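# Fit camshaft into engine case with timing marks aligned

## Task

Put the camshaft into the engine case, which sits free on the table. Push its shaft fully home in the open bearing on the case's front face so the large cam gear engages the small crank gear with correct timing: as the gears rotate, the small gear's marked tooth has to drop into one of the two marked gaps on the large gear. When finished, the engine case must still be upright.

## Robot and tools

Robot: two arms, left_arm and right_arm, each with a parallel two-finger gripper. The fingers extend along the gripper's +z axis and open and close along its y axis. The reported hand point sits between the finger pads, just under 1 cm behind the tips.

Frames. Scene frame: origin at table-top height, halfway between the nominal arm bases; +z up, +x out across the table, left_arm toward +y (arm names do not match image sides). Actual bases: left_arm at (-0.045, +0.306, +0.002) m, quat_wxyz (+1.000, 0, 0, -0.024); right_arm at (+0.005, -0.240, +0.013) m, quat_wxyz (+1.000, 0, 0, +0.030). Each arm's end_effector_position (m), end_effector_quat_wxyz, velocities, targets and wrist camera poses are given in that arm's own base frame. Fixed cameras and the table use the scene frame. Printed positions and orientations may be wrong by a few cm, more when the arm reaches far.

Motion numbers. Every command row has 14 numbers in [-1, 1], covering both arms even if one is idle: dx, dy, dz, rx, ry, rz, opening for left_arm, then those seven for right_arm. dx..rz are an offset, not a pose: a displacement of that arm's Hand target measured from where the Hand target stood when the action or move began, along that arm's base axes. Scale: 1.0 = 0.6 m for dx, dy, dz and 180 degrees for rotation; rx, ry, rz form one rotation vector, turning about the Hand target point. A translation longer than 1.0 may be shortened. Offsets accumulate across calls, so sending the same offset twice moves twice. Opening is absolute: +1 fully open (about 87 mm pad gap), +0.5 about 69 mm, 0 about 43 mm, -0.5 about 18 mm, -1 closed. All six zeros for an arm re-request its current Hand target; a zero opening is a real command, so repeat the present opening to keep a gripper unchanged.

execute_actions(actions, cameras): actions is a list of actions; each action is a table of up to 15 rows, one per 1/30 s step, and a short table repeats its final row to fill 15 steps. Every row is measured from the action's starting Hand target, not the prior row. Images return only when actions is empty or cameras requests them (names, ["all"], or []).

move(target, speed, blend, opening_speed, blocking, cameras): target is one 14-number row or a list of up to 15 rows, all offsets counted from the same starting Hand targets. Paths are straight, end together, last at least 0.5 s and are cut off after 10 s. speed is m/s, 0.002 to 2.9, default 0.25 (rotation limit twice that in rad/s), one value or one per target. blend (m) rounds corners in a list; 0 stops at each point. opening_speed (0.2 or more, per second on the -1..+1 scale) makes finger changes gradual. blocking=false returns early while the move continues. Moves do not avoid obstacles or the other arm; grippers lag and can overshoot, worse when fast or with the arm nearly straight. Avoid paths near an arm's own base, which can flip its shoulder. The result adds a move: line such as done, off_target, moving, held or fault, plus limits (paced = clipped pose, held = steps withheld).

wait(seconds 0 to 10, cameras): lets time pass holding commands; a running move continues. stop(cameras): brakes a running move. zoom_image(camera, region): camera is cam_high, cam_left_wrist or cam_right_wrist (each 672x504), region [x0, y0, x1, y1] in pixels from top-left, at most 504 by 504, from the latest images. finished_scene(scene): ends the current scene, giving its number; irreversible, so call only once the camshaft is seated and the case stands on its own.

Results: Hand target is the last commanded pose after clipping; next offsets start from it. The gripper often rests short of it; a further command (even zeros) re-requests it, and a remaining gap can be sent as an offset. Orientation commands are clipped to 40 degrees from the measured one per step. grip_measured is finger position on the command scale (Joint positions' last number uses 0 closed to 1 open), off by up to about 1 mm. To grip, command roughly 0.04 below the reading at first contact for full force (about 20 N per pad). Joint velocities shown as within noise means at rest. Joint torques are total drive output including gravity, with per-arm offsets; the first three wrap at ±28 N m. Tool commands lists current commands. Action results include end_effector_position at some steps. Joint ranges (rad): waist -2.618 to 3.054, shoulder 0 to 3.142, elbow 0 to 3.142 (straight at 2.901), wrist pitch and yaw -1.571 to 1.571, wrist roll -2.094 to 2.094.

Caution: blocked arms keep pushing until moved back; to release a press, command back past the gripper. Small moves may not happen or may drift sideways; check pose after each move and correct tilt. Heat builds from holding loads, stretching or pushing: MOTOR HOT at 75 °C, fault and fold at 90 °C, collapse at 100 °C. Avoid arm-to-arm contact (grippers, housings, wrist cameras are not protected), closing on the other arm's fingers, strain on camera cables, hard hits, drops, releasing moving parts, and anything leaving the table. Loose objects may be nudged occasionally.

Each tool is called after ">>>" as name([rows], argument=value, ...), one row to a line, values as JSON.

## Session

>>> execute_actions(actions=[])

Scene clock: 0.00 s.
left_arm: end_effector_position=(+0.3690, +0.0342, +0.0896) grip_measured=+0.998 end_effector_quat_wxyz=(+0.675, -0.122, +0.728, +0.012) | right_arm: end_effector_position=(+0.3693, -0.0262, +0.0922) grip_measured=+0.968 end_effector_quat_wxyz=(+0.684, +0.075, +0.724, -0.054)
Joint positions: left_arm=[0.045 1.537 0.199 1.249 -0.138 -0.161 0.999] | right_arm=[0.02 1.569 0.191 1.318 0.201 0.037 0.984]
Joint velocities: within noise
Joint torques (N m): no reading
Motor temperatures (°C): left_arm=[25 30 34 34 30 26 25] | right_arm=[26 39 35 40 28 27 32]
Heat: left arm: 34 °C; right arm: 40 °C.
Hand target: left_arm +0.3707, +0.0344, +0.0934; +0.679, -0.122, +0.724, +0.012 | right_arm +0.3715, -0.0262, +0.0978; +0.690, +0.076, +0.718, -0.053
Tool commands: left_gripper/opening=+1.0 right_gripper/opening=+1.0

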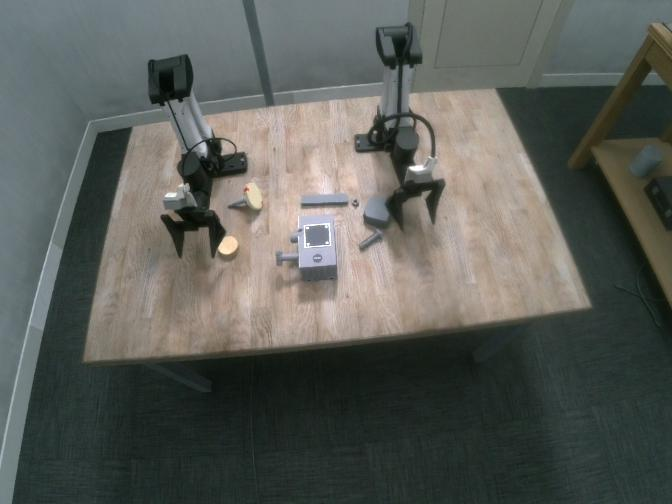

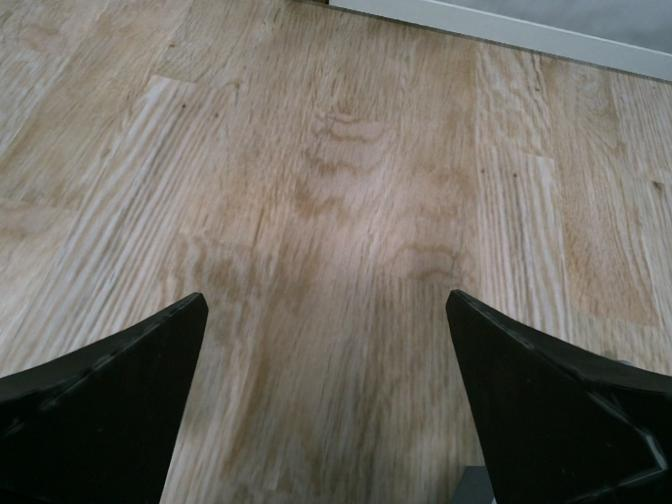

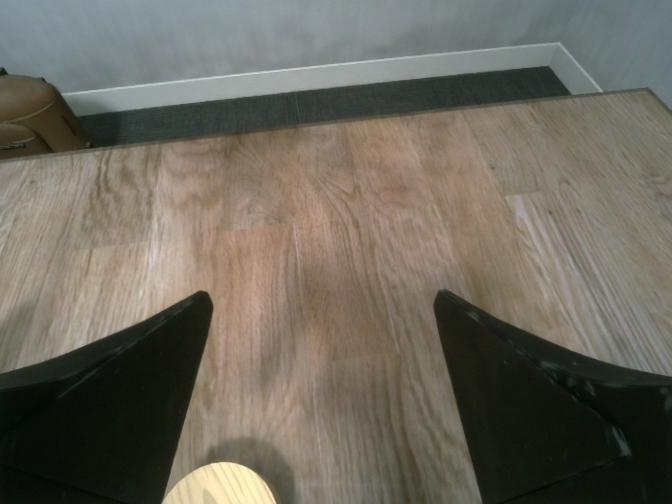

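>>> zoom_image(camera="cam_high", region=[200, 160, 420, 300])

>>> zoom_image(camera="cam_high", region=[260, 190, 350, 290])

>>> zoom_image(camera="cam_high", region=[210, 170, 290, 230])

Scaled by 2.291 from the camera's 672x504 image, which has a finer 960x720 frame.

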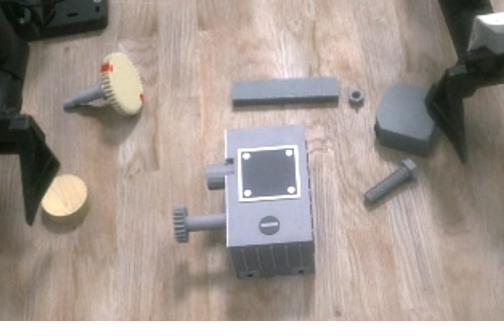

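Scaled by 5.040 from the camera's 672x504 image, which has a finer 960x720 frame.

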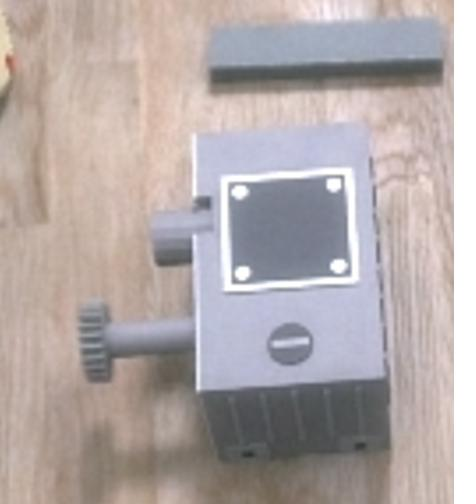

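Scaled by 6.300 from the camera's 672x504 image, which has a finer 960x720 frame.

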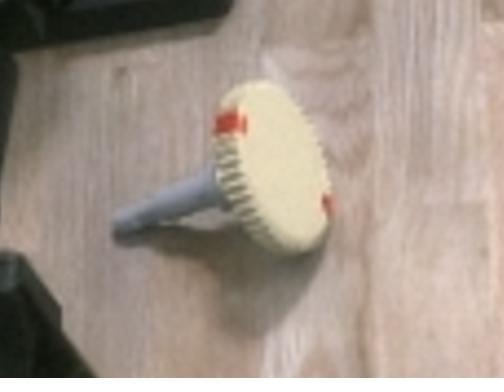

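>>> move(target=[0,0,0,0,0,0,1,-0.2525,0.077,0.204,-0.0943,0.1987,0.361,1], cameras=["all"])

Scene clock: 83.57 s.
left_arm: end_effector_position=(+0.3690, +0.0342, +0.0896) grip_measured=+0.998 end_effector_quat_wxyz=(+0.675, -0.122, +0.728, +0.012) | right_arm: end_effector_position=(+0.2181, +0.0207, +0.2140) grip_measured=+0.968 end_effector_quat_wxyz=(+0.371, -0.422, +0.801, +0.206)
Joint positions: left_arm=[0.045 1.537 0.199 1.249 -0.138 -0.161 0.999] | right_arm=[-0.415 1.178 1.233 -1.433 -0.861 -1.297 0.984]
Joint torques (N m): left_arm=[-0.28 -4.12 5.94 2.23 0.01 -0.08] | right_arm=[0.38 -1.5 6.82 0.41 -0.49 -0.12]
Motor temperatures (°C): left_arm=[24 31 35 46 28 26 25] | right_arm=[26 39 36 44 28 27 31]
Heat: left arm: 46 °C; right arm: 44 °C.
Hand target: left_arm +0.3707, +0.0344, +0.0934; +0.679, -0.122, +0.724, +0.012 | right_arm +0.2200, +0.0200, +0.2201; +0.374, -0.428, +0.798, +0.201
Off the commanded pose: left_arm 0.004 m, 1 deg | right_arm 0.006 m, 1 deg.
move: done

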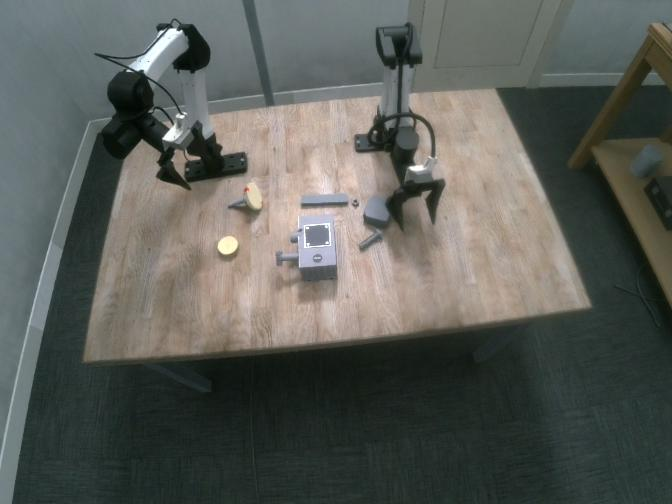

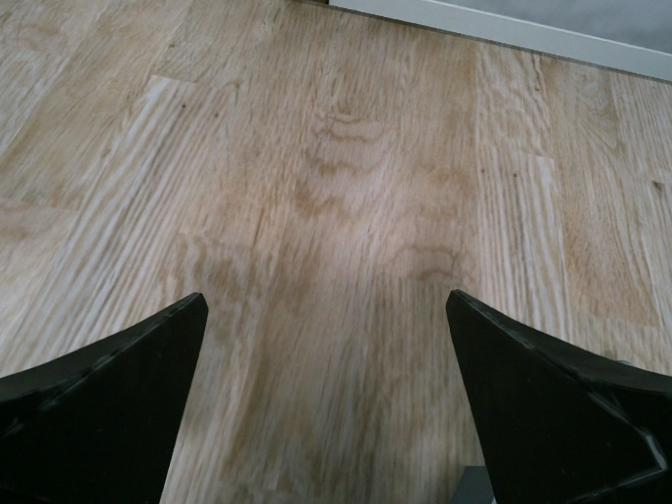

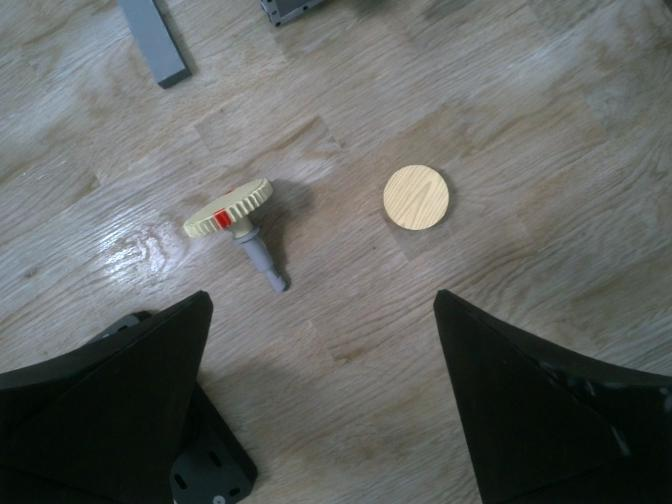

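>>> move(target=[0,0,0,0,0,0,1,0,-0.067,-0.083,0.164,-0.102,0.019,1], cameras=["cam_right_wrist","cam_high"])

Scene clock: 101.30 s.
left_arm: end_effector_position=(+0.3690, +0.0342, +0.0896) grip_measured=+0.998 end_effector_quat_wxyz=(+0.675, -0.122, +0.728, +0.012) | right_arm: end_effector_position=(+0.2220, -0.0213, +0.1702) grip_measured=+0.968 end_effector_quat_wxyz=(+0.554, -0.339, +0.727, +0.224)
Joint positions: left_arm=[0.045 1.537 0.199 1.249 -0.138 -0.161 0.999] | right_arm=[-0.867 1.319 0.919 -1.546 -1.258 -2.014 0.984]
Joint torques (N m): left_arm=[-0.28 -4.12 5.94 2.23 0.01 -0.07] | right_arm=[-0.47 -2.29 3.38 -0.44 -0.73 -0.13]
Heat: left arm: 46 °C; right arm: 41 °C.
Hand target: left_arm +0.3707, +0.0344, +0.0934; +0.679, -0.122, +0.724, +0.012 | right_arm +0.2200, -0.0202, +0.1703; +0.585, -0.369, +0.638, +0.337
Off the commanded pose: left_arm 0.004 m, 1 deg | right_arm 0.002 m, 17 deg.
joint sent to its limit (right arm) — joint 4 (wrist pitch), lower limit. The joint targets are off in orientation, not in position.
move: off_target (right_arm)
Images, in order (width x height): cam_high 672x504, cam_right_wrist 672x504.

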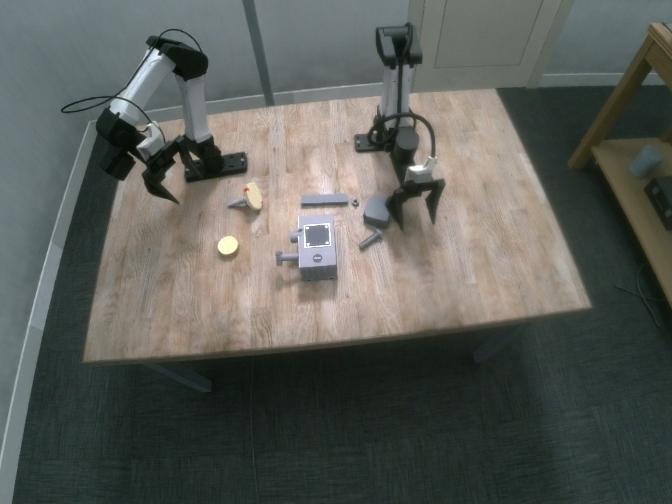

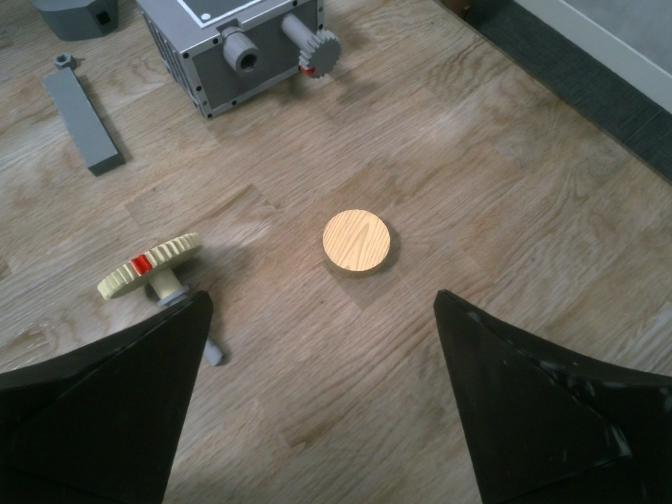

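>>> zoom_image(camera="cam_right_wrist", region=[190, 0, 370, 130])

>>> zoom_image(camera="cam_right_wrist", region=[80, 210, 250, 380])

Scaled by 2.800 from the camera's 672x504 image, which has a finer 960x720 frame.

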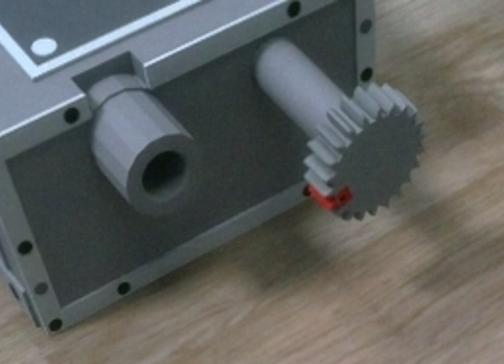

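Scaled by 2.965 from the camera's 672x504 image, which has a finer 960x720 frame.

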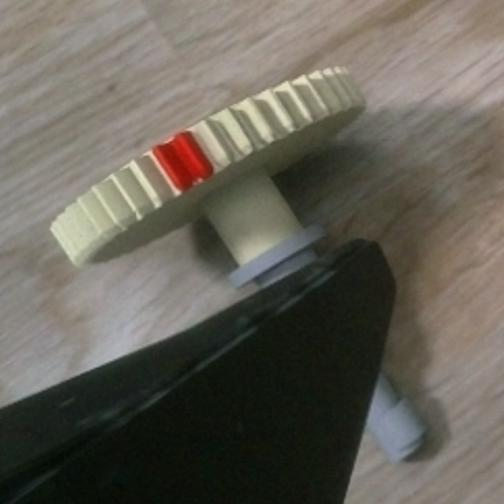

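>>> move(target=[0,0,0,0,0,0,1,-0.067,0.117,0.0,-0.1418,0.4609,-0.1718,1], cameras=["cam_right_wrist","cam_high"])

Scene clock: 250.93 s.
left_arm: end_effector_position=(+0.3690, +0.0342, +0.0896) grip_measured=+0.998 end_effector_quat_wxyz=(+0.675, -0.122, +0.728, +0.012) | right_arm: end_effector_position=(+0.1771, +0.0501, +0.1651) grip_measured=+0.968 end_effector_quat_wxyz=(-0.003, +0.002, +0.978, +0.209)
Joint positions: left_arm=[0.045 1.537 0.199 1.249 -0.138 -0.161 0.999] | right_arm=[-0.098 1.394 1.255 -1.482 -0.418 -0.105 0.984]
Joint torques (N m): left_arm=[-0.28 -4.14 5.96 2.22 0.01 -0.08] | right_arm=[0.83 -3.29 6.74 0.08 -0.14 -0.06]
Motor temperatures (°C): left_arm=[24 30 34 50 27 25 24] | right_arm=[25 35 36 34 28 26 30]
Heat: left arm: 50 °C; right arm: 36 °C.
Hand target: left_arm +0.3707, +0.0344, +0.0934; +0.679, -0.122, +0.724, +0.012 | right_arm +0.1798, +0.0501, +0.1703; +0.000, +0.000, +0.979, +0.205
Off the commanded pose: left_arm 0.004 m, 1 deg | right_arm 0.006 m, 1 deg.
move: done
Images, in order (width x height): cam_high 672x504, cam_right_wrist 672x504.

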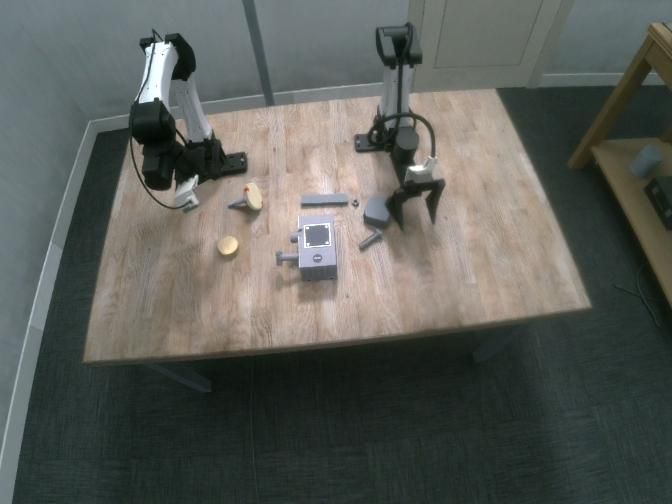

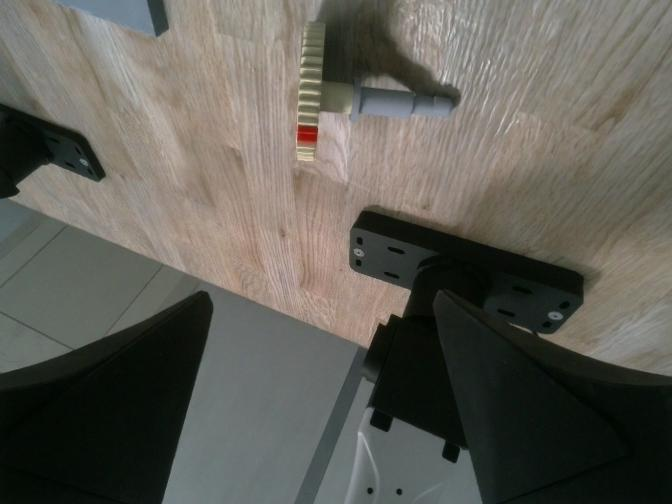

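>>> move(target=[0,0,0.09,0,0.444,0,1,0.167,-0.0835,-0.05,0.2013,-0.4701,0.2013,1], cameras=["cam_right_wrist","cam_high"])

>>> zoom_image(camera="cam_right_wrist", region=[100, 0, 400, 200])

Scene clock: 295.33 s.
left_arm: end_effector_position=(+0.3721, +0.0340, +0.1483) grip_measured=+0.998 end_effector_quat_wxyz=(+0.068, -0.092, +0.990, +0.079) | right_arm: end_effector_position=(+0.2748, +0.0048, +0.1378) grip_measured=+0.968 end_effector_quat_wxyz=(+0.538, -0.370, +0.673, +0.347)
Joint positions: left_arm=[0.03 2.02 1.973 -1.396 -0.165 -0.145 0.999] | right_arm=[-0.62 1.705 1.043 -1.5 -1.352 -2.103 0.984]
Joint torques (N m): left_arm=[-0.92 -7.2 9.39 0.34 -0.29 -0.04] | right_arm=[-0.44 -5.39 4.52 -0.41 -0.64 -0.13]
Heat: left arm: 50 °C; right arm: 39 °C.
Hand target: left_arm +0.3706, +0.0345, +0.1474; +0.055, -0.086, +0.991, +0.088 | right_arm +0.2800, -0.0002, +0.1403; +0.579, -0.405, +0.579, +0.406
Off the commanded pose: left_arm 0.002 m, 2 deg | right_arm 0.008 m, 14 deg.
joint sent to its limit (right arm) — joint 6 (wrist roll), lower limit. The joint targets are off in orientation, not in position.
move: off_target (right_arm)
Images, in order (width x height): cam_high 672x504, cam_right_wrist 672x504.

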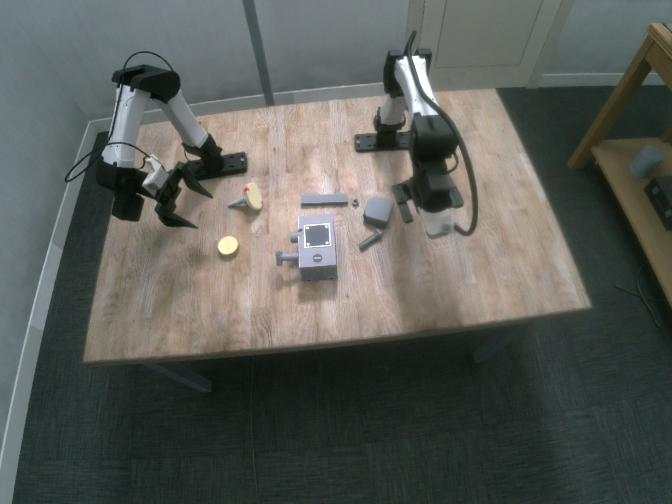

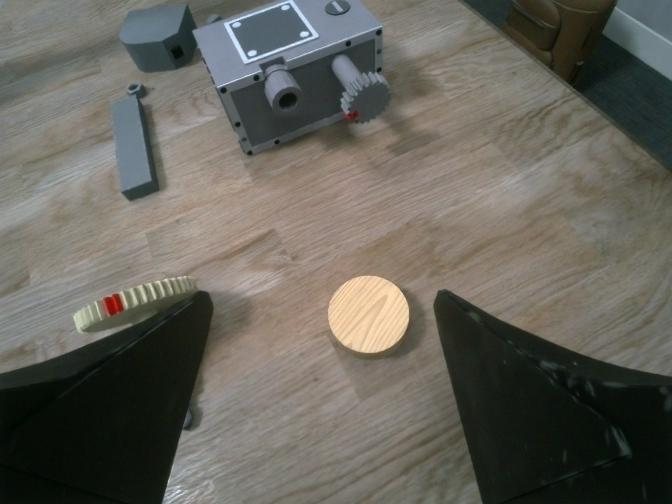

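Scaled by 1.680 from the camera's 672x504 image, which has a finer 960x720 frame.

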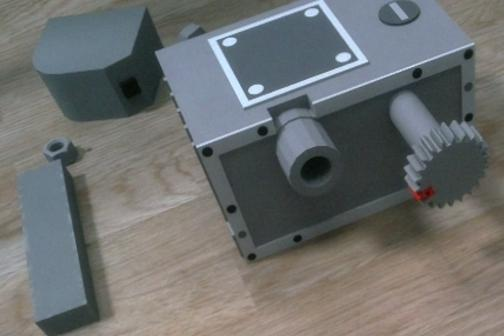

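>>> zoom_image(camera="cam_right_wrist", region=[210, 20, 400, 160])

>>> zoom_image(camera="cam_right_wrist", region=[330, 60, 400, 130])

Scaled by 2.653 from the camera's 672x504 image, which has a finer 960x720 frame.

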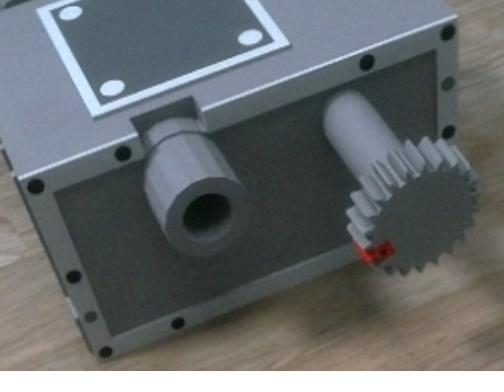

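Scaled by 7.200 from the camera's 672x504 image, which has a finer 960x720 frame.

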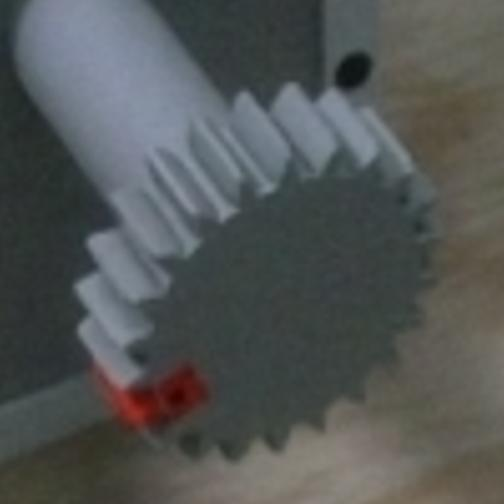

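>>> move(target=[0,0,0,0,0,0,1,-0.2117,0.1337,-0.0705,-0.13,0.3907,-0.2552,1], cameras=["cam_right_wrist","cam_high"])

Scene clock: 354.00 s.
left_arm: end_effector_position=(+0.3720, +0.0340, +0.1483) grip_measured=+0.998 end_effector_quat_wxyz=(+0.068, -0.092, +0.990, +0.079) | right_arm: end_effector_position=(+0.1526, +0.0801, +0.0956) grip_measured=+0.968 end_effector_quat_wxyz=(+0.171, +0.035, +0.963, +0.204)
Joint positions: left_arm=[0.03 2.02 1.973 -1.396 -0.165 -0.145 0.999] | right_arm=[0.056 0.875 0.679 -0.974 -0.371 0.204 0.984]
Joint torques (N m): left_arm=[-0.92 -7.2 9.39 0.35 -0.29 -0.05] | right_arm=[0.87 0.05 6.27 0.85 -0.08 -0.03]
Motor temperatures (°C): left_arm=[24 36 39 38 27 25 24] | right_arm=[25 35 37 32 28 26 29]
Heat: left arm: 39 °C; right arm: 37 °C.
Hand target: left_arm +0.3706, +0.0345, +0.1474; +0.055, -0.086, +0.991, +0.088 | right_arm +0.1530, +0.0801, +0.0981; +0.170, +0.035, +0.964, +0.201
Off the commanded pose: left_arm 0.002 m, 2 deg | right_arm 0.002 m, 0 deg.
move: done
Images, in order (width x height): cam_high 672x504, cam_right_wrist 672x504.

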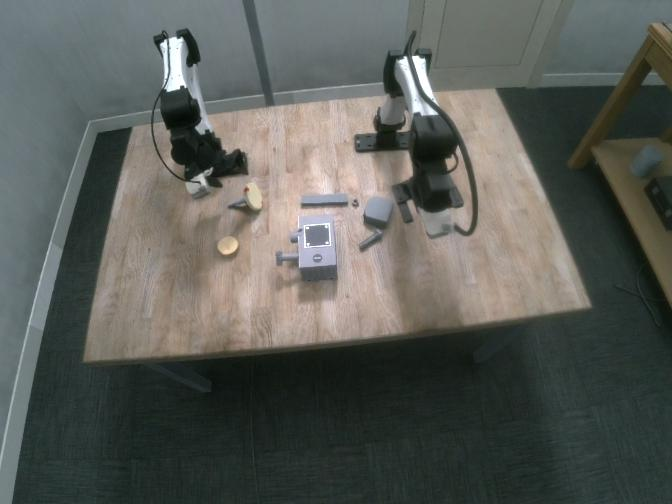

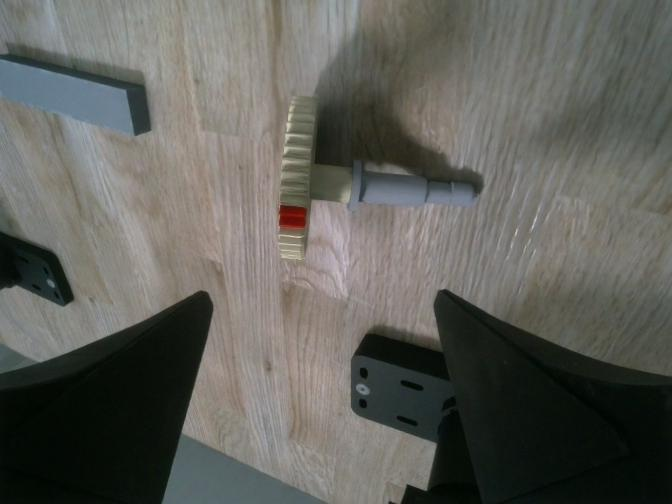

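>>> move(target=[0,0,0,0,0,0,1,0.0328,0.0395,-0.028,0,0,0,1], speed=0.1, cameras=["cam_right_wrist"])

Scene clock: 373.87 s.
left_arm: end_effector_position=(+0.3720, +0.0340, +0.1483) grip_measured=+0.998 end_effector_quat_wxyz=(+0.068, -0.092, +0.990, +0.079) | right_arm: end_effector_position=(+0.1707, +0.1033, +0.0851) grip_measured=+0.968 end_effector_quat_wxyz=(+0.167, +0.035, +0.964, +0.204)
Joint positions: left_arm=[0.03 2.02 1.973 -1.396 -0.165 -0.145 0.999] | right_arm=[0.201 0.969 0.669 -0.83 -0.312 0.344 0.984]
Joint torques (N m): left_arm=[-0.92 -7.21 9.39 0.35 -0.29 -0.04] | right_arm=[0.83 -0.66 4.37 1.2 0 -0.02]
Heat: left arm: 40 °C; right arm: 37 °C.
Hand target: left_arm +0.3706, +0.0345, +0.1474; +0.055, -0.086, +0.991, +0.088 | right_arm +0.1726, +0.1039, +0.0813; +0.170, +0.035, +0.964, +0.202
Off the commanded pose: left_arm 0.002 m, 2 deg | right_arm 0.004 m, 0 deg.
move: done
Images, in order (width x height): cam_right_wrist 672x504.

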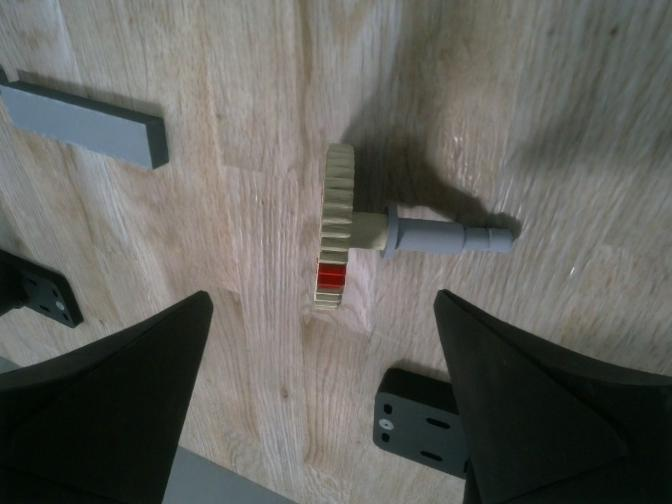

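>>> move(target=[0,0,0,0,0,0,1,0.0143,0.0127,-0.0423,0,0,0,1], speed=0.1, cameras=["cam_right_wrist","cam_high"])

Scene clock: 388.43 s.
left_arm: end_effector_position=(+0.3720, +0.0340, +0.1483) grip_measured=+0.998 end_effector_quat_wxyz=(+0.068, -0.092, +0.990, +0.079) | right_arm: end_effector_position=(+0.1799, +0.1107, +0.0597) grip_measured=+0.968 end_effector_quat_wxyz=(+0.167, +0.036, +0.964, +0.204)
Joint positions: left_arm=[0.03 2.02 1.973 -1.396 -0.165 -0.145 0.999] | right_arm=[0.234 1.034 0.594 -0.68 -0.297 0.377 0.984]
Joint torques (N m): left_arm=[-0.94 -7.2 9.39 0.35 -0.29 -0.04] | right_arm=[0.88 -0.99 4.31 1.22 -0.01 -0.03]
Heat: left arm: 40 °C; right arm: 36 °C.
Hand target: left_arm +0.3706, +0.0345, +0.1474; +0.055, -0.086, +0.991, +0.088 | right_arm +0.1812, +0.1114, +0.0559; +0.170, +0.035, +0.964, +0.201
Off the commanded pose: left_arm 0.002 m, 2 deg | right_arm 0.004 m, 0 deg.
move: done
Images, in order (width x height): cam_high 672x504, cam_right_wrist 672x504.

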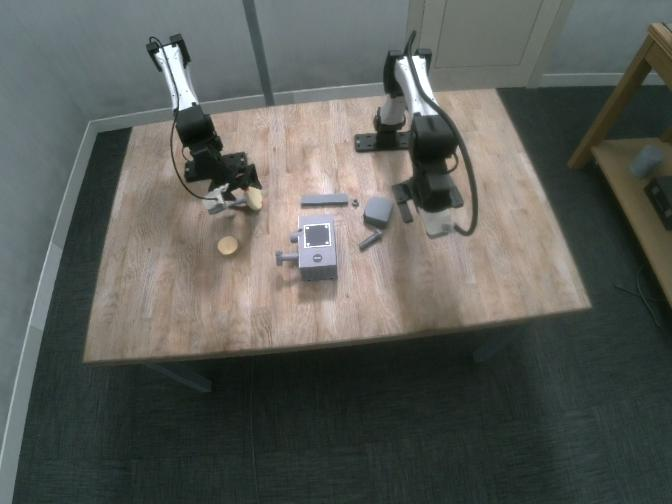

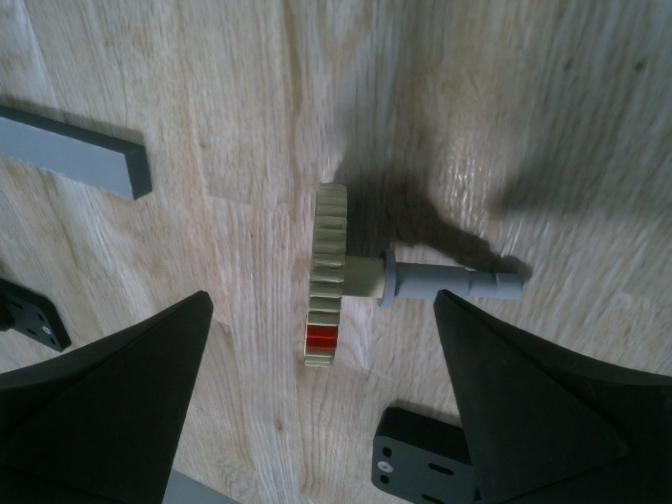

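>>> move(target=[0,0,0,0,0,0,1,-0.0157,0.0025,-0.005,0,0,0,1], speed=0.1)

>>> move(target=[0,0,0,0,0,0,1,0,0,0,0,0,0,-0.6], opening_speed=1.0, cameras=["cam_right_wrist","cam_high"])

Scene clock: 405.33 s.
left_arm: end_effector_position=(+0.3720, +0.0340, +0.1483) grip_measured=+0.998 end_effector_quat_wxyz=(+0.068, -0.092, +0.990, +0.079) | right_arm: end_effector_position=(+0.1714, +0.1126, +0.0544) grip_measured=+0.968 end_effector_quat_wxyz=(+0.163, +0.036, +0.965, +0.203)
Joint positions: left_arm=[0.03 2.02 1.973 -1.396 -0.165 -0.145 0.999] | right_arm=[0.258 1.008 0.562 -0.677 -0.287 0.398 0.984]
Joint torques (N m): left_arm=[-0.94 -7.2 9.37 0.35 -0.29 -0.05] | right_arm=[0.85 -2.29 4.29 1.16 0 -0.02]
Heat: left arm: 41 °C; right arm: 36 °C.
Hand target: left_arm +0.3706, +0.0345, +0.1474; +0.055, -0.086, +0.991, +0.088 | right_arm +0.1718, +0.1129, +0.0529; +0.170, +0.035, +0.964, +0.201
Off the commanded pose: left_arm 0.002 m, 2 deg | right_arm 0.002 m, 1 deg.
move: done

Scene clock: 407.17 s.
left_arm: end_effector_position=(+0.3720, +0.0340, +0.1483) grip_measured=+0.998 end_effector_quat_wxyz=(+0.068, -0.092, +0.990, +0.079) | right_arm: end_effector_position=(+0.1714, +0.1128, +0.0545) grip_measured=-0.600 end_effector_quat_wxyz=(+0.163, +0.037, +0.965, +0.203)
Joint positions: left_arm=[0.03 2.02 1.973 -1.396 -0.165 -0.145 0.999] | right_arm=[0.259 1.008 0.562 -0.677 -0.286 0.401 0.2]
Joint torques (N m): left_arm=[-0.94 -7.2 9.39 0.35 -0.29 -0.05] | right_arm=[0.83 -2.24 4.29 1.17 0.01 -0.04]
Heat: left arm: 41 °C; right arm: 36 °C.
Hand target: left_arm +0.3706, +0.0345, +0.1474; +0.055, -0.086, +0.991, +0.088 | right_arm +0.1718, +0.1129, +0.0529; +0.170, +0.035, +0.964, +0.201
Off the commanded pose: left_arm 0.002 m, 2 deg | right_arm 0.002 m, 1 deg.
move: done
Images, in order (width x height): cam_high 672x504, cam_right_wrist 672x504.

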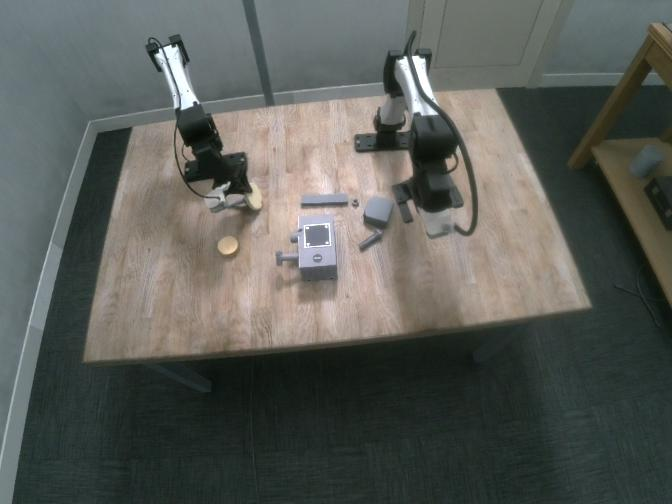

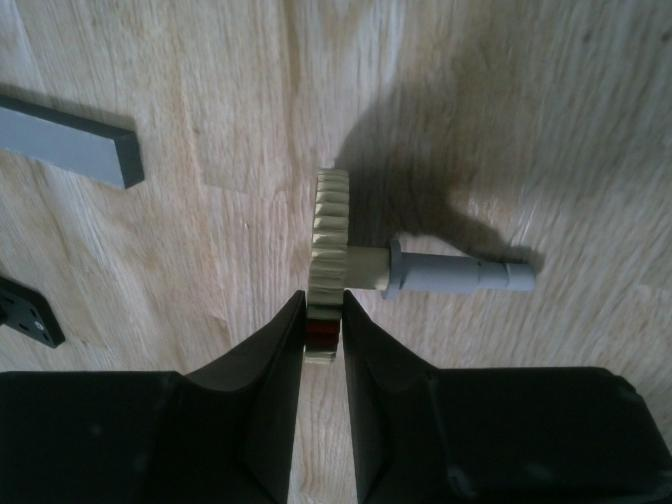

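>>> move(target=[0,0,0,0,0,0,1,0,0,0,0,0,0,-0.72], opening_speed=0.5, cameras=["cam_right_wrist"])

Scene clock: 416.20 s.
left_arm: end_effector_position=(+0.3720, +0.0340, +0.1483) grip_measured=+0.998 end_effector_quat_wxyz=(+0.068, -0.092, +0.990, +0.079) | right_arm: end_effector_position=(+0.1714, +0.1129, +0.0545) grip_measured=-0.658 end_effector_quat_wxyz=(+0.163, +0.037, +0.965, +0.203)
Joint positions: left_arm=[0.03 2.02 1.973 -1.396 -0.165 -0.145 0.999] | right_arm=[0.259 1.008 0.562 -0.677 -0.286 0.401 0.171]
Joint torques (N m): left_arm=[-0.94 -7.2 9.39 0.35 -0.29 -0.04] | right_arm=[0.83 -2.26 4.26 1.15 -0.01 -0.04]
Heat: left arm: 41 °C; right arm: 36 °C.
Hand target: left_arm +0.3706, +0.0345, +0.1474; +0.055, -0.086, +0.991, +0.088 | right_arm +0.1718, +0.1130, +0.0529; +0.170, +0.035, +0.964, +0.202
Off the commanded pose: left_arm 0.002 m, 2 deg | right_arm 0.002 m, 1 deg.
move: done
Images, in order (width x height): cam_right_wrist 672x504.

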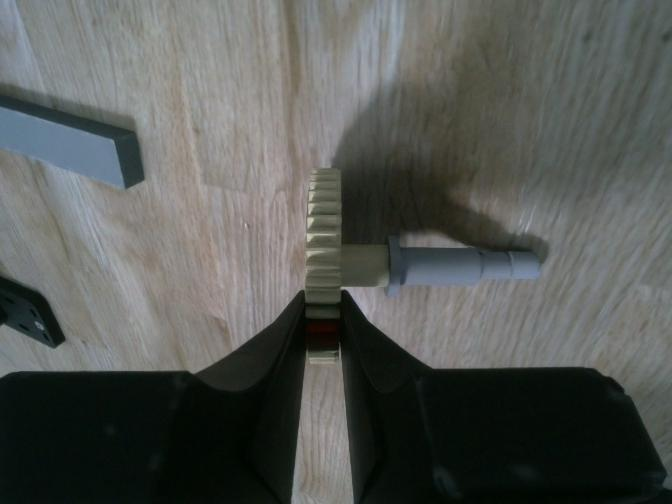

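>>> move([
  [0,0,0,0,0,0,1,0,0,0.06,0,0,0,-0.72],
  [0,0,0,0,0,0,1,0.055,-0.0217,0.075,0.1037,0.1801,-0.2331,-0.72],
  [0,0,0,0,0,0,1,0.055,-0.0217,0.012,0.1037,0.1801,-0.2331,-0.72],
], speed=[0.12,0.2,0.1], blend=[0.02,0.01,0], cameras=["cam_right_wrist","cam_high"])

Scene clock: 441.27 s.
left_arm: end_effector_position=(+0.3720, +0.0340, +0.1483) grip_measured=+0.998 end_effector_quat_wxyz=(+0.068, -0.092, +0.990, +0.079) | right_arm: end_effector_position=(+0.2030, +0.0974, +0.0591) grip_measured=-0.659 end_effector_quat_wxyz=(-0.044, +0.447, +0.858, +0.247)
Joint positions: left_arm=[0.03 2.02 1.973 -1.396 -0.165 -0.145 0.999] | right_arm=[-0.074 1.344 0.708 -0.809 -0.493 0.918 0.171]
Joint torques (N m): left_arm=[-0.92 -7.21 9.39 0.35 -0.29 -0.04] | right_arm=[-0.35 -3.02 4.03 0.56 -0.51 0.02]
Motor temperatures (°C): left_arm=[23 37 41 33 27 25 24] | right_arm=[25 32 36 33 27 26 29]
Heat: left arm: 41 °C; right arm: 36 °C.
Hand target: left_arm +0.3706, +0.0345, +0.1474; +0.055, -0.086, +0.991, +0.088 | right_arm +0.2047, +0.0999, +0.0600; -0.047, +0.451, +0.853, +0.259
Off the commanded pose: left_arm 0.002 m, 2 deg | right_arm 0.003 m, 2 deg.
move: done; blend cut to 0.018 m at target 1
Images, in order (width x height): cam_high 672x504, cam_right_wrist 672x504.

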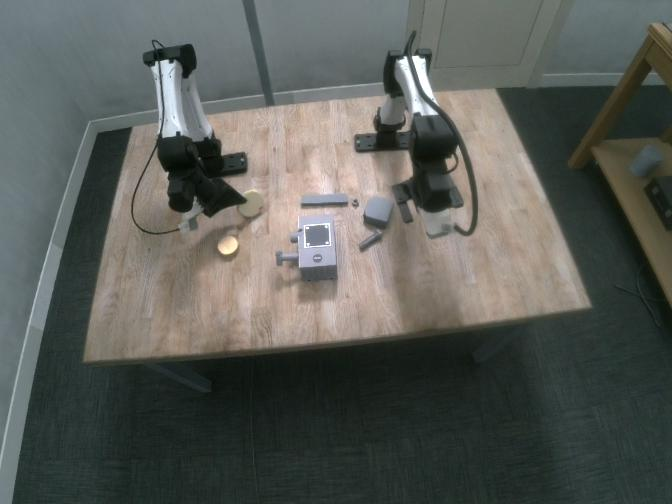

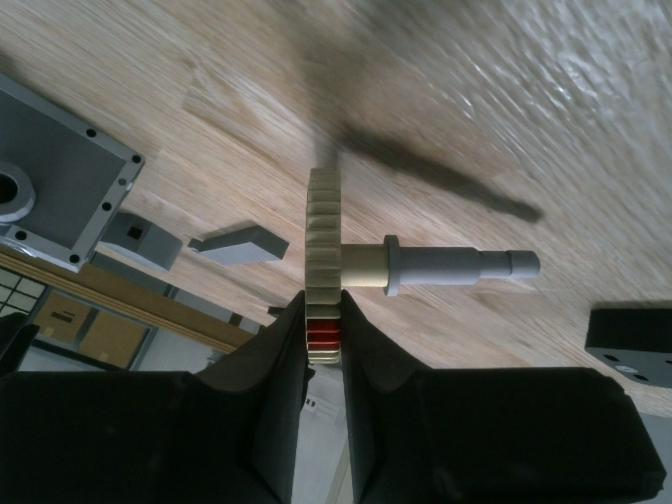

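>>> move(target=[0,0,0,0,0,0,1,0,0,-0.012,0,0,0,-0.72], speed=0.03, cameras=["cam_right_wrist"])

Scene clock: 446.60 s.
left_arm: end_effector_position=(+0.3720, +0.0340, +0.1483) grip_measured=+0.998 end_effector_quat_wxyz=(+0.068, -0.092, +0.990, +0.079) | right_arm: end_effector_position=(+0.2036, +0.0974, +0.0525) grip_measured=-0.659 end_effector_quat_wxyz=(-0.043, +0.447, +0.858, +0.248)
Joint positions: left_arm=[0.03 2.02 1.973 -1.396 -0.165 -0.145 0.999] | right_arm=[-0.074 1.357 0.689 -0.774 -0.493 0.919 0.171]
Joint torques (N m): left_arm=[-0.94 -7.2 9.39 0.35 -0.29 -0.05] | right_arm=[-0.35 -2.96 3.9 0.6 -0.52 0.03]
Heat: left arm: 41 °C; right arm: 36 °C.
Hand target: left_arm +0.3706, +0.0345, +0.1474; +0.055, -0.086, +0.991, +0.088 | right_arm +0.2047, +0.0999, +0.0528; -0.047, +0.451, +0.853, +0.259
Off the commanded pose: left_arm 0.002 m, 2 deg | right_arm 0.003 m, 2 deg.
move: done
Images, in order (width x height): cam_right_wrist 672x504.

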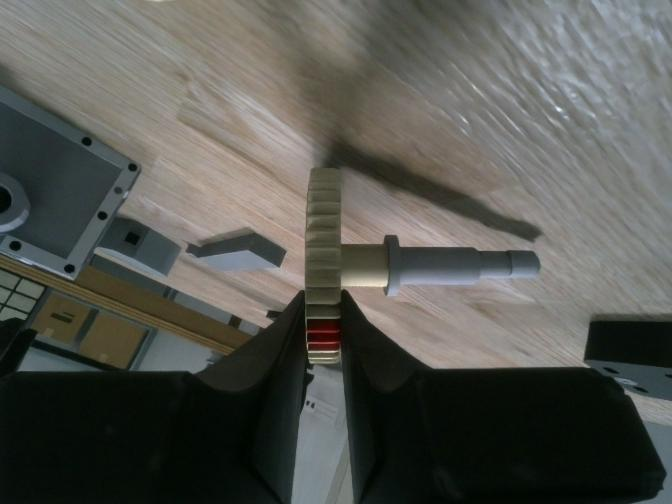

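>>> move(target=[0,0,0,0,0,0,1,0,0,-0.008,0,0,0,-0.72], speed=0.03)

>>> move(target=[0,0,0,0,0,0,1,0,0,-0.008,0,0,0,-0.72], speed=0.03, cameras=["cam_right_wrist"])

Scene clock: 455.17 s.
left_arm: end_effector_position=(+0.3720, +0.0340, +0.1483) grip_measured=+0.998 end_effector_quat_wxyz=(+0.068, -0.092, +0.990, +0.079) | right_arm: end_effector_position=(+0.2038, +0.0988, +0.0499) grip_measured=-0.659 end_effector_quat_wxyz=(-0.044, +0.447, +0.857, +0.252)
Joint positions: left_arm=[0.03 2.02 1.973 -1.396 -0.165 -0.145 0.999] | right_arm=[-0.074 1.364 0.678 -0.755 -0.503 0.92 0.171]
Joint torques (N m): left_arm=[-0.91 -7.2 9.37 0.35 -0.29 -0.04] | right_arm=[-0.32 -2.69 3.66 0.67 -0.38 0.02]
Heat: left arm: 41 °C; right arm: 36 °C.
Hand target: left_arm +0.3706, +0.0345, +0.1474; +0.055, -0.086, +0.991, +0.088 | right_arm +0.2048, +0.0999, +0.0481; -0.047, +0.451, +0.853, +0.259
Off the commanded pose: left_arm 0.002 m, 2 deg | right_arm 0.002 m, 1 deg.
move: done

Scene clock: 455.97 s.
left_arm: end_effector_position=(+0.3720, +0.0340, +0.1483) grip_measured=+0.998 end_effector_quat_wxyz=(+0.068, -0.092, +0.990, +0.079) | right_arm: end_effector_position=(+0.2045, +0.1014, +0.0491) grip_measured=-0.659 end_effector_quat_wxyz=(-0.046, +0.445, +0.855, +0.262)
Joint positions: left_arm=[0.03 2.02 1.973 -1.396 -0.165 -0.145 0.999] | right_arm=[-0.074 1.369 0.669 -0.736 -0.522 0.921 0.171]
Joint torques (N m): left_arm=[-0.92 -7.2 9.39 0.35 -0.29 -0.04] | right_arm=[-0.32 -2.32 3.33 0.68 -0.22 0.01]
Heat: left arm: 41 °C; right arm: 36 °C.
Hand target: left_arm +0.3706, +0.0345, +0.1474; +0.055, -0.086, +0.991, +0.088 | right_arm +0.2047, +0.0999, +0.0432; -0.047, +0.451, +0.853, +0.259
Off the commanded pose: left_arm 0.002 m, 2 deg | right_arm 0.006 m, 1 deg.
move: done
Images, in order (width x height): cam_right_wrist 672x504.

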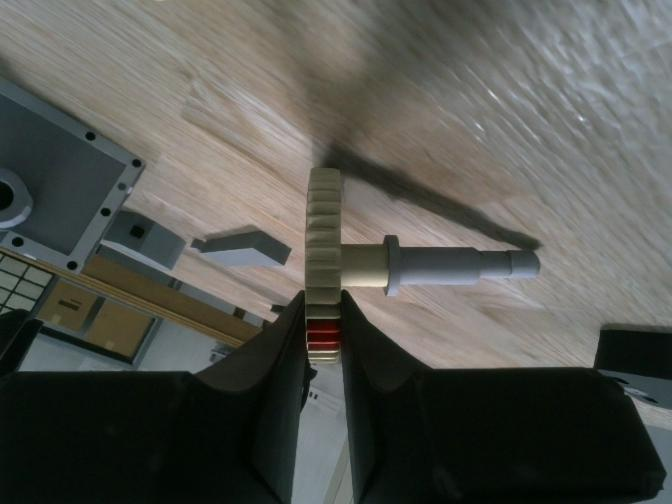

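>>> move(target=[0,0,0,0,0,0,1,0,0.0025,0.007,0,0,0,-0.72], speed=0.03)

>>> move(target=[0,0,0,0,0,0,1,0,0,0,0,0,0,0.5], opening_speed=0.6, cameras=["cam_right_wrist"])

Scene clock: 462.40 s.
left_arm: end_effector_position=(+0.3720, +0.0340, +0.1483) grip_measured=+0.998 end_effector_quat_wxyz=(+0.068, -0.092, +0.990, +0.079) | right_arm: end_effector_position=(+0.2047, +0.1016, +0.0493) grip_measured=-0.659 end_effector_quat_wxyz=(-0.047, +0.448, +0.854, +0.262)
Joint positions: left_arm=[0.03 2.02 1.973 -1.396 -0.165 -0.145 0.999] | right_arm=[-0.074 1.369 0.669 -0.736 -0.522 0.928 0.171]
Joint torques (N m): left_arm=[-0.92 -7.2 9.39 0.35 -0.29 -0.05] | right_arm=[0.36 -3.32 4.04 0.54 -0.18 0.03]
Heat: left arm: 41 °C; right arm: 35 °C.
Hand target: left_arm +0.3706, +0.0345, +0.1474; +0.055, -0.086, +0.991, +0.088 | right_arm +0.2047, +0.1014, +0.0475; -0.047, +0.451, +0.853, +0.259
Off the commanded pose: left_arm 0.002 m, 2 deg | right_arm 0.002 m, 0 deg.
move: done

Scene clock: 464.63 s.
left_arm: end_effector_position=(+0.3720, +0.0340, +0.1483) grip_measured=+0.998 end_effector_quat_wxyz=(+0.068, -0.092, +0.990, +0.079) | right_arm: end_effector_position=(+0.2048, +0.1015, +0.0492) grip_measured=+0.500 end_effector_quat_wxyz=(-0.048, +0.449, +0.853, +0.261)
Joint positions: left_arm=[0.03 2.02 1.973 -1.396 -0.165 -0.145 0.999] | right_arm=[-0.074 1.369 0.669 -0.736 -0.522 0.931 0.75]
Joint torques (N m): left_arm=[-0.92 -7.2 9.39 0.35 -0.29 -0.04] | right_arm=[0.36 -3.29 4.04 0.54 -0.18 -0.01]
Heat: left arm: 41 °C; right arm: 35 °C.
Hand target: left_arm +0.3706, +0.0345, +0.1474; +0.055, -0.086, +0.991, +0.088 | right_arm +0.2047, +0.1014, +0.0475; -0.047, +0.451, +0.853, +0.259
Off the commanded pose: left_arm 0.002 m, 2 deg | right_arm 0.002 m, 0 deg.
move: done
Images, in order (width x height): cam_right_wrist 672x504.

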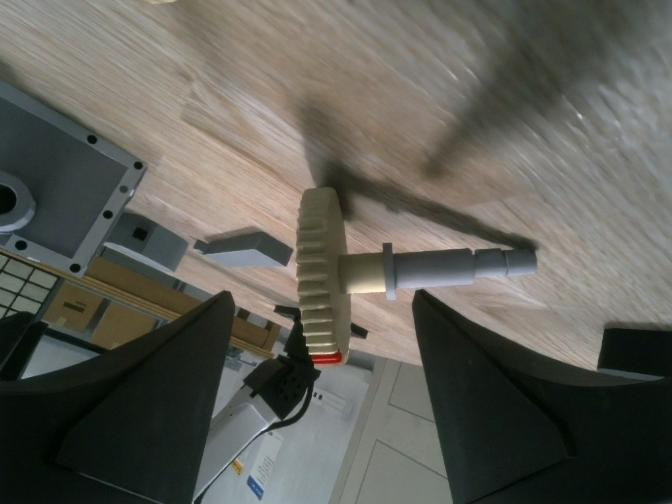

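>>> move(target=[0,0,0,0,0,0,1,-0.023,-0.08,0.144,0,0,0,0.5], speed=0.2, cameras=["cam_right_wrist","cam_high"])

Scene clock: 473.43 s.
left_arm: end_effector_position=(+0.3720, +0.0340, +0.1483) grip_measured=+0.998 end_effector_quat_wxyz=(+0.068, -0.092, +0.990, +0.079) | right_arm: end_effector_position=(+0.1871, +0.0553, +0.1260) grip_measured=+0.500 end_effector_quat_wxyz=(-0.057, +0.454, +0.852, +0.254)
Joint positions: left_arm=[0.03 2.02 1.973 -1.396 -0.165 -0.145 0.999] | right_arm=[-0.314 1.299 0.94 -1.238 -0.527 0.659 0.75]
Joint torques (N m): left_arm=[-0.92 -7.2 9.4 0.35 -0.29 -0.05] | right_arm=[-0.49 -3.49 6.74 0.11 -0.32 -0.13]
Heat: left arm: 41 °C; right arm: 35 °C.
Hand target: left_arm +0.3706, +0.0345, +0.1474; +0.055, -0.086, +0.991, +0.088 | right_arm +0.1909, +0.0534, +0.1338; -0.047, +0.451, +0.852, +0.259
Off the commanded pose: left_arm 0.002 m, 2 deg | right_arm 0.009 m, 1 deg.
move: done
Images, in order (width x height): cam_high 672x504, cam_right_wrist 672x504.

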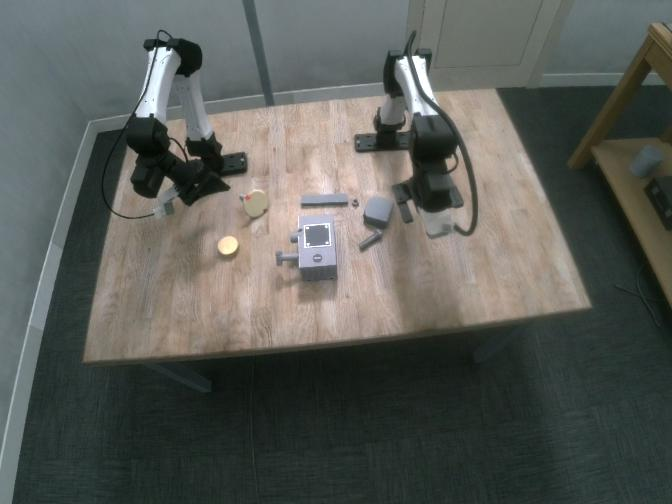

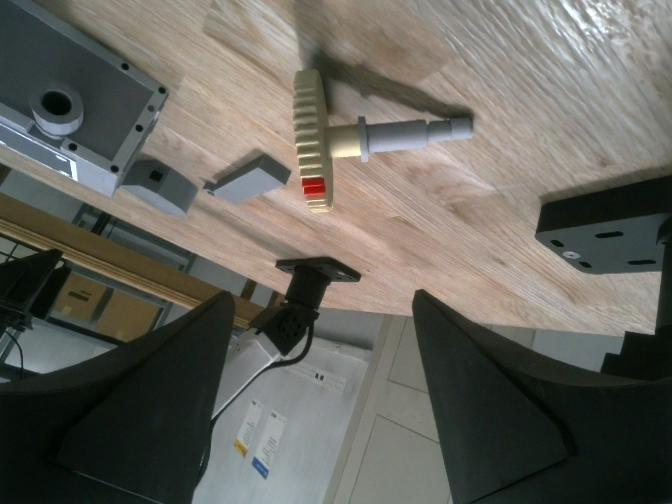

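>>> zoom_image(camera="cam_high", region=[220, 170, 290, 230])

>>> zoom_image(camera="cam_right_wrist", region=[260, 50, 500, 230])

Scaled by 7.200 from the camera's 672x504 image, which has a finer 960x720 frame.

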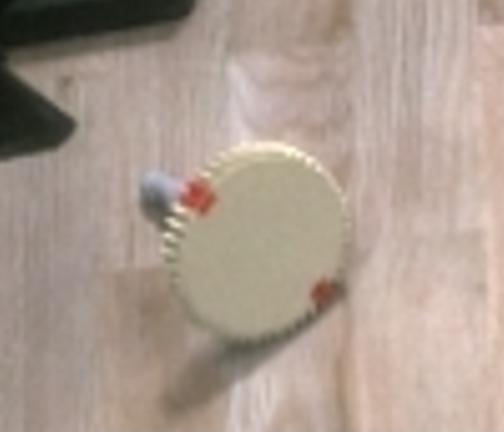

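Scaled by 2.100 from the camera's 672x504 image, which has a finer 960x720 frame.

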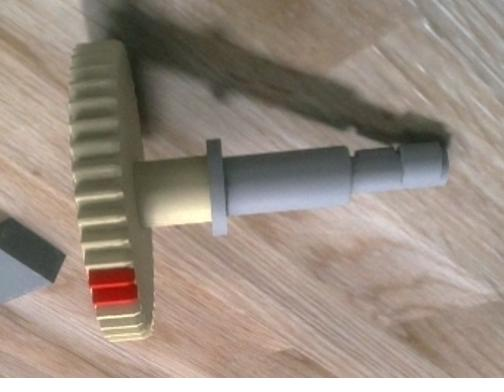

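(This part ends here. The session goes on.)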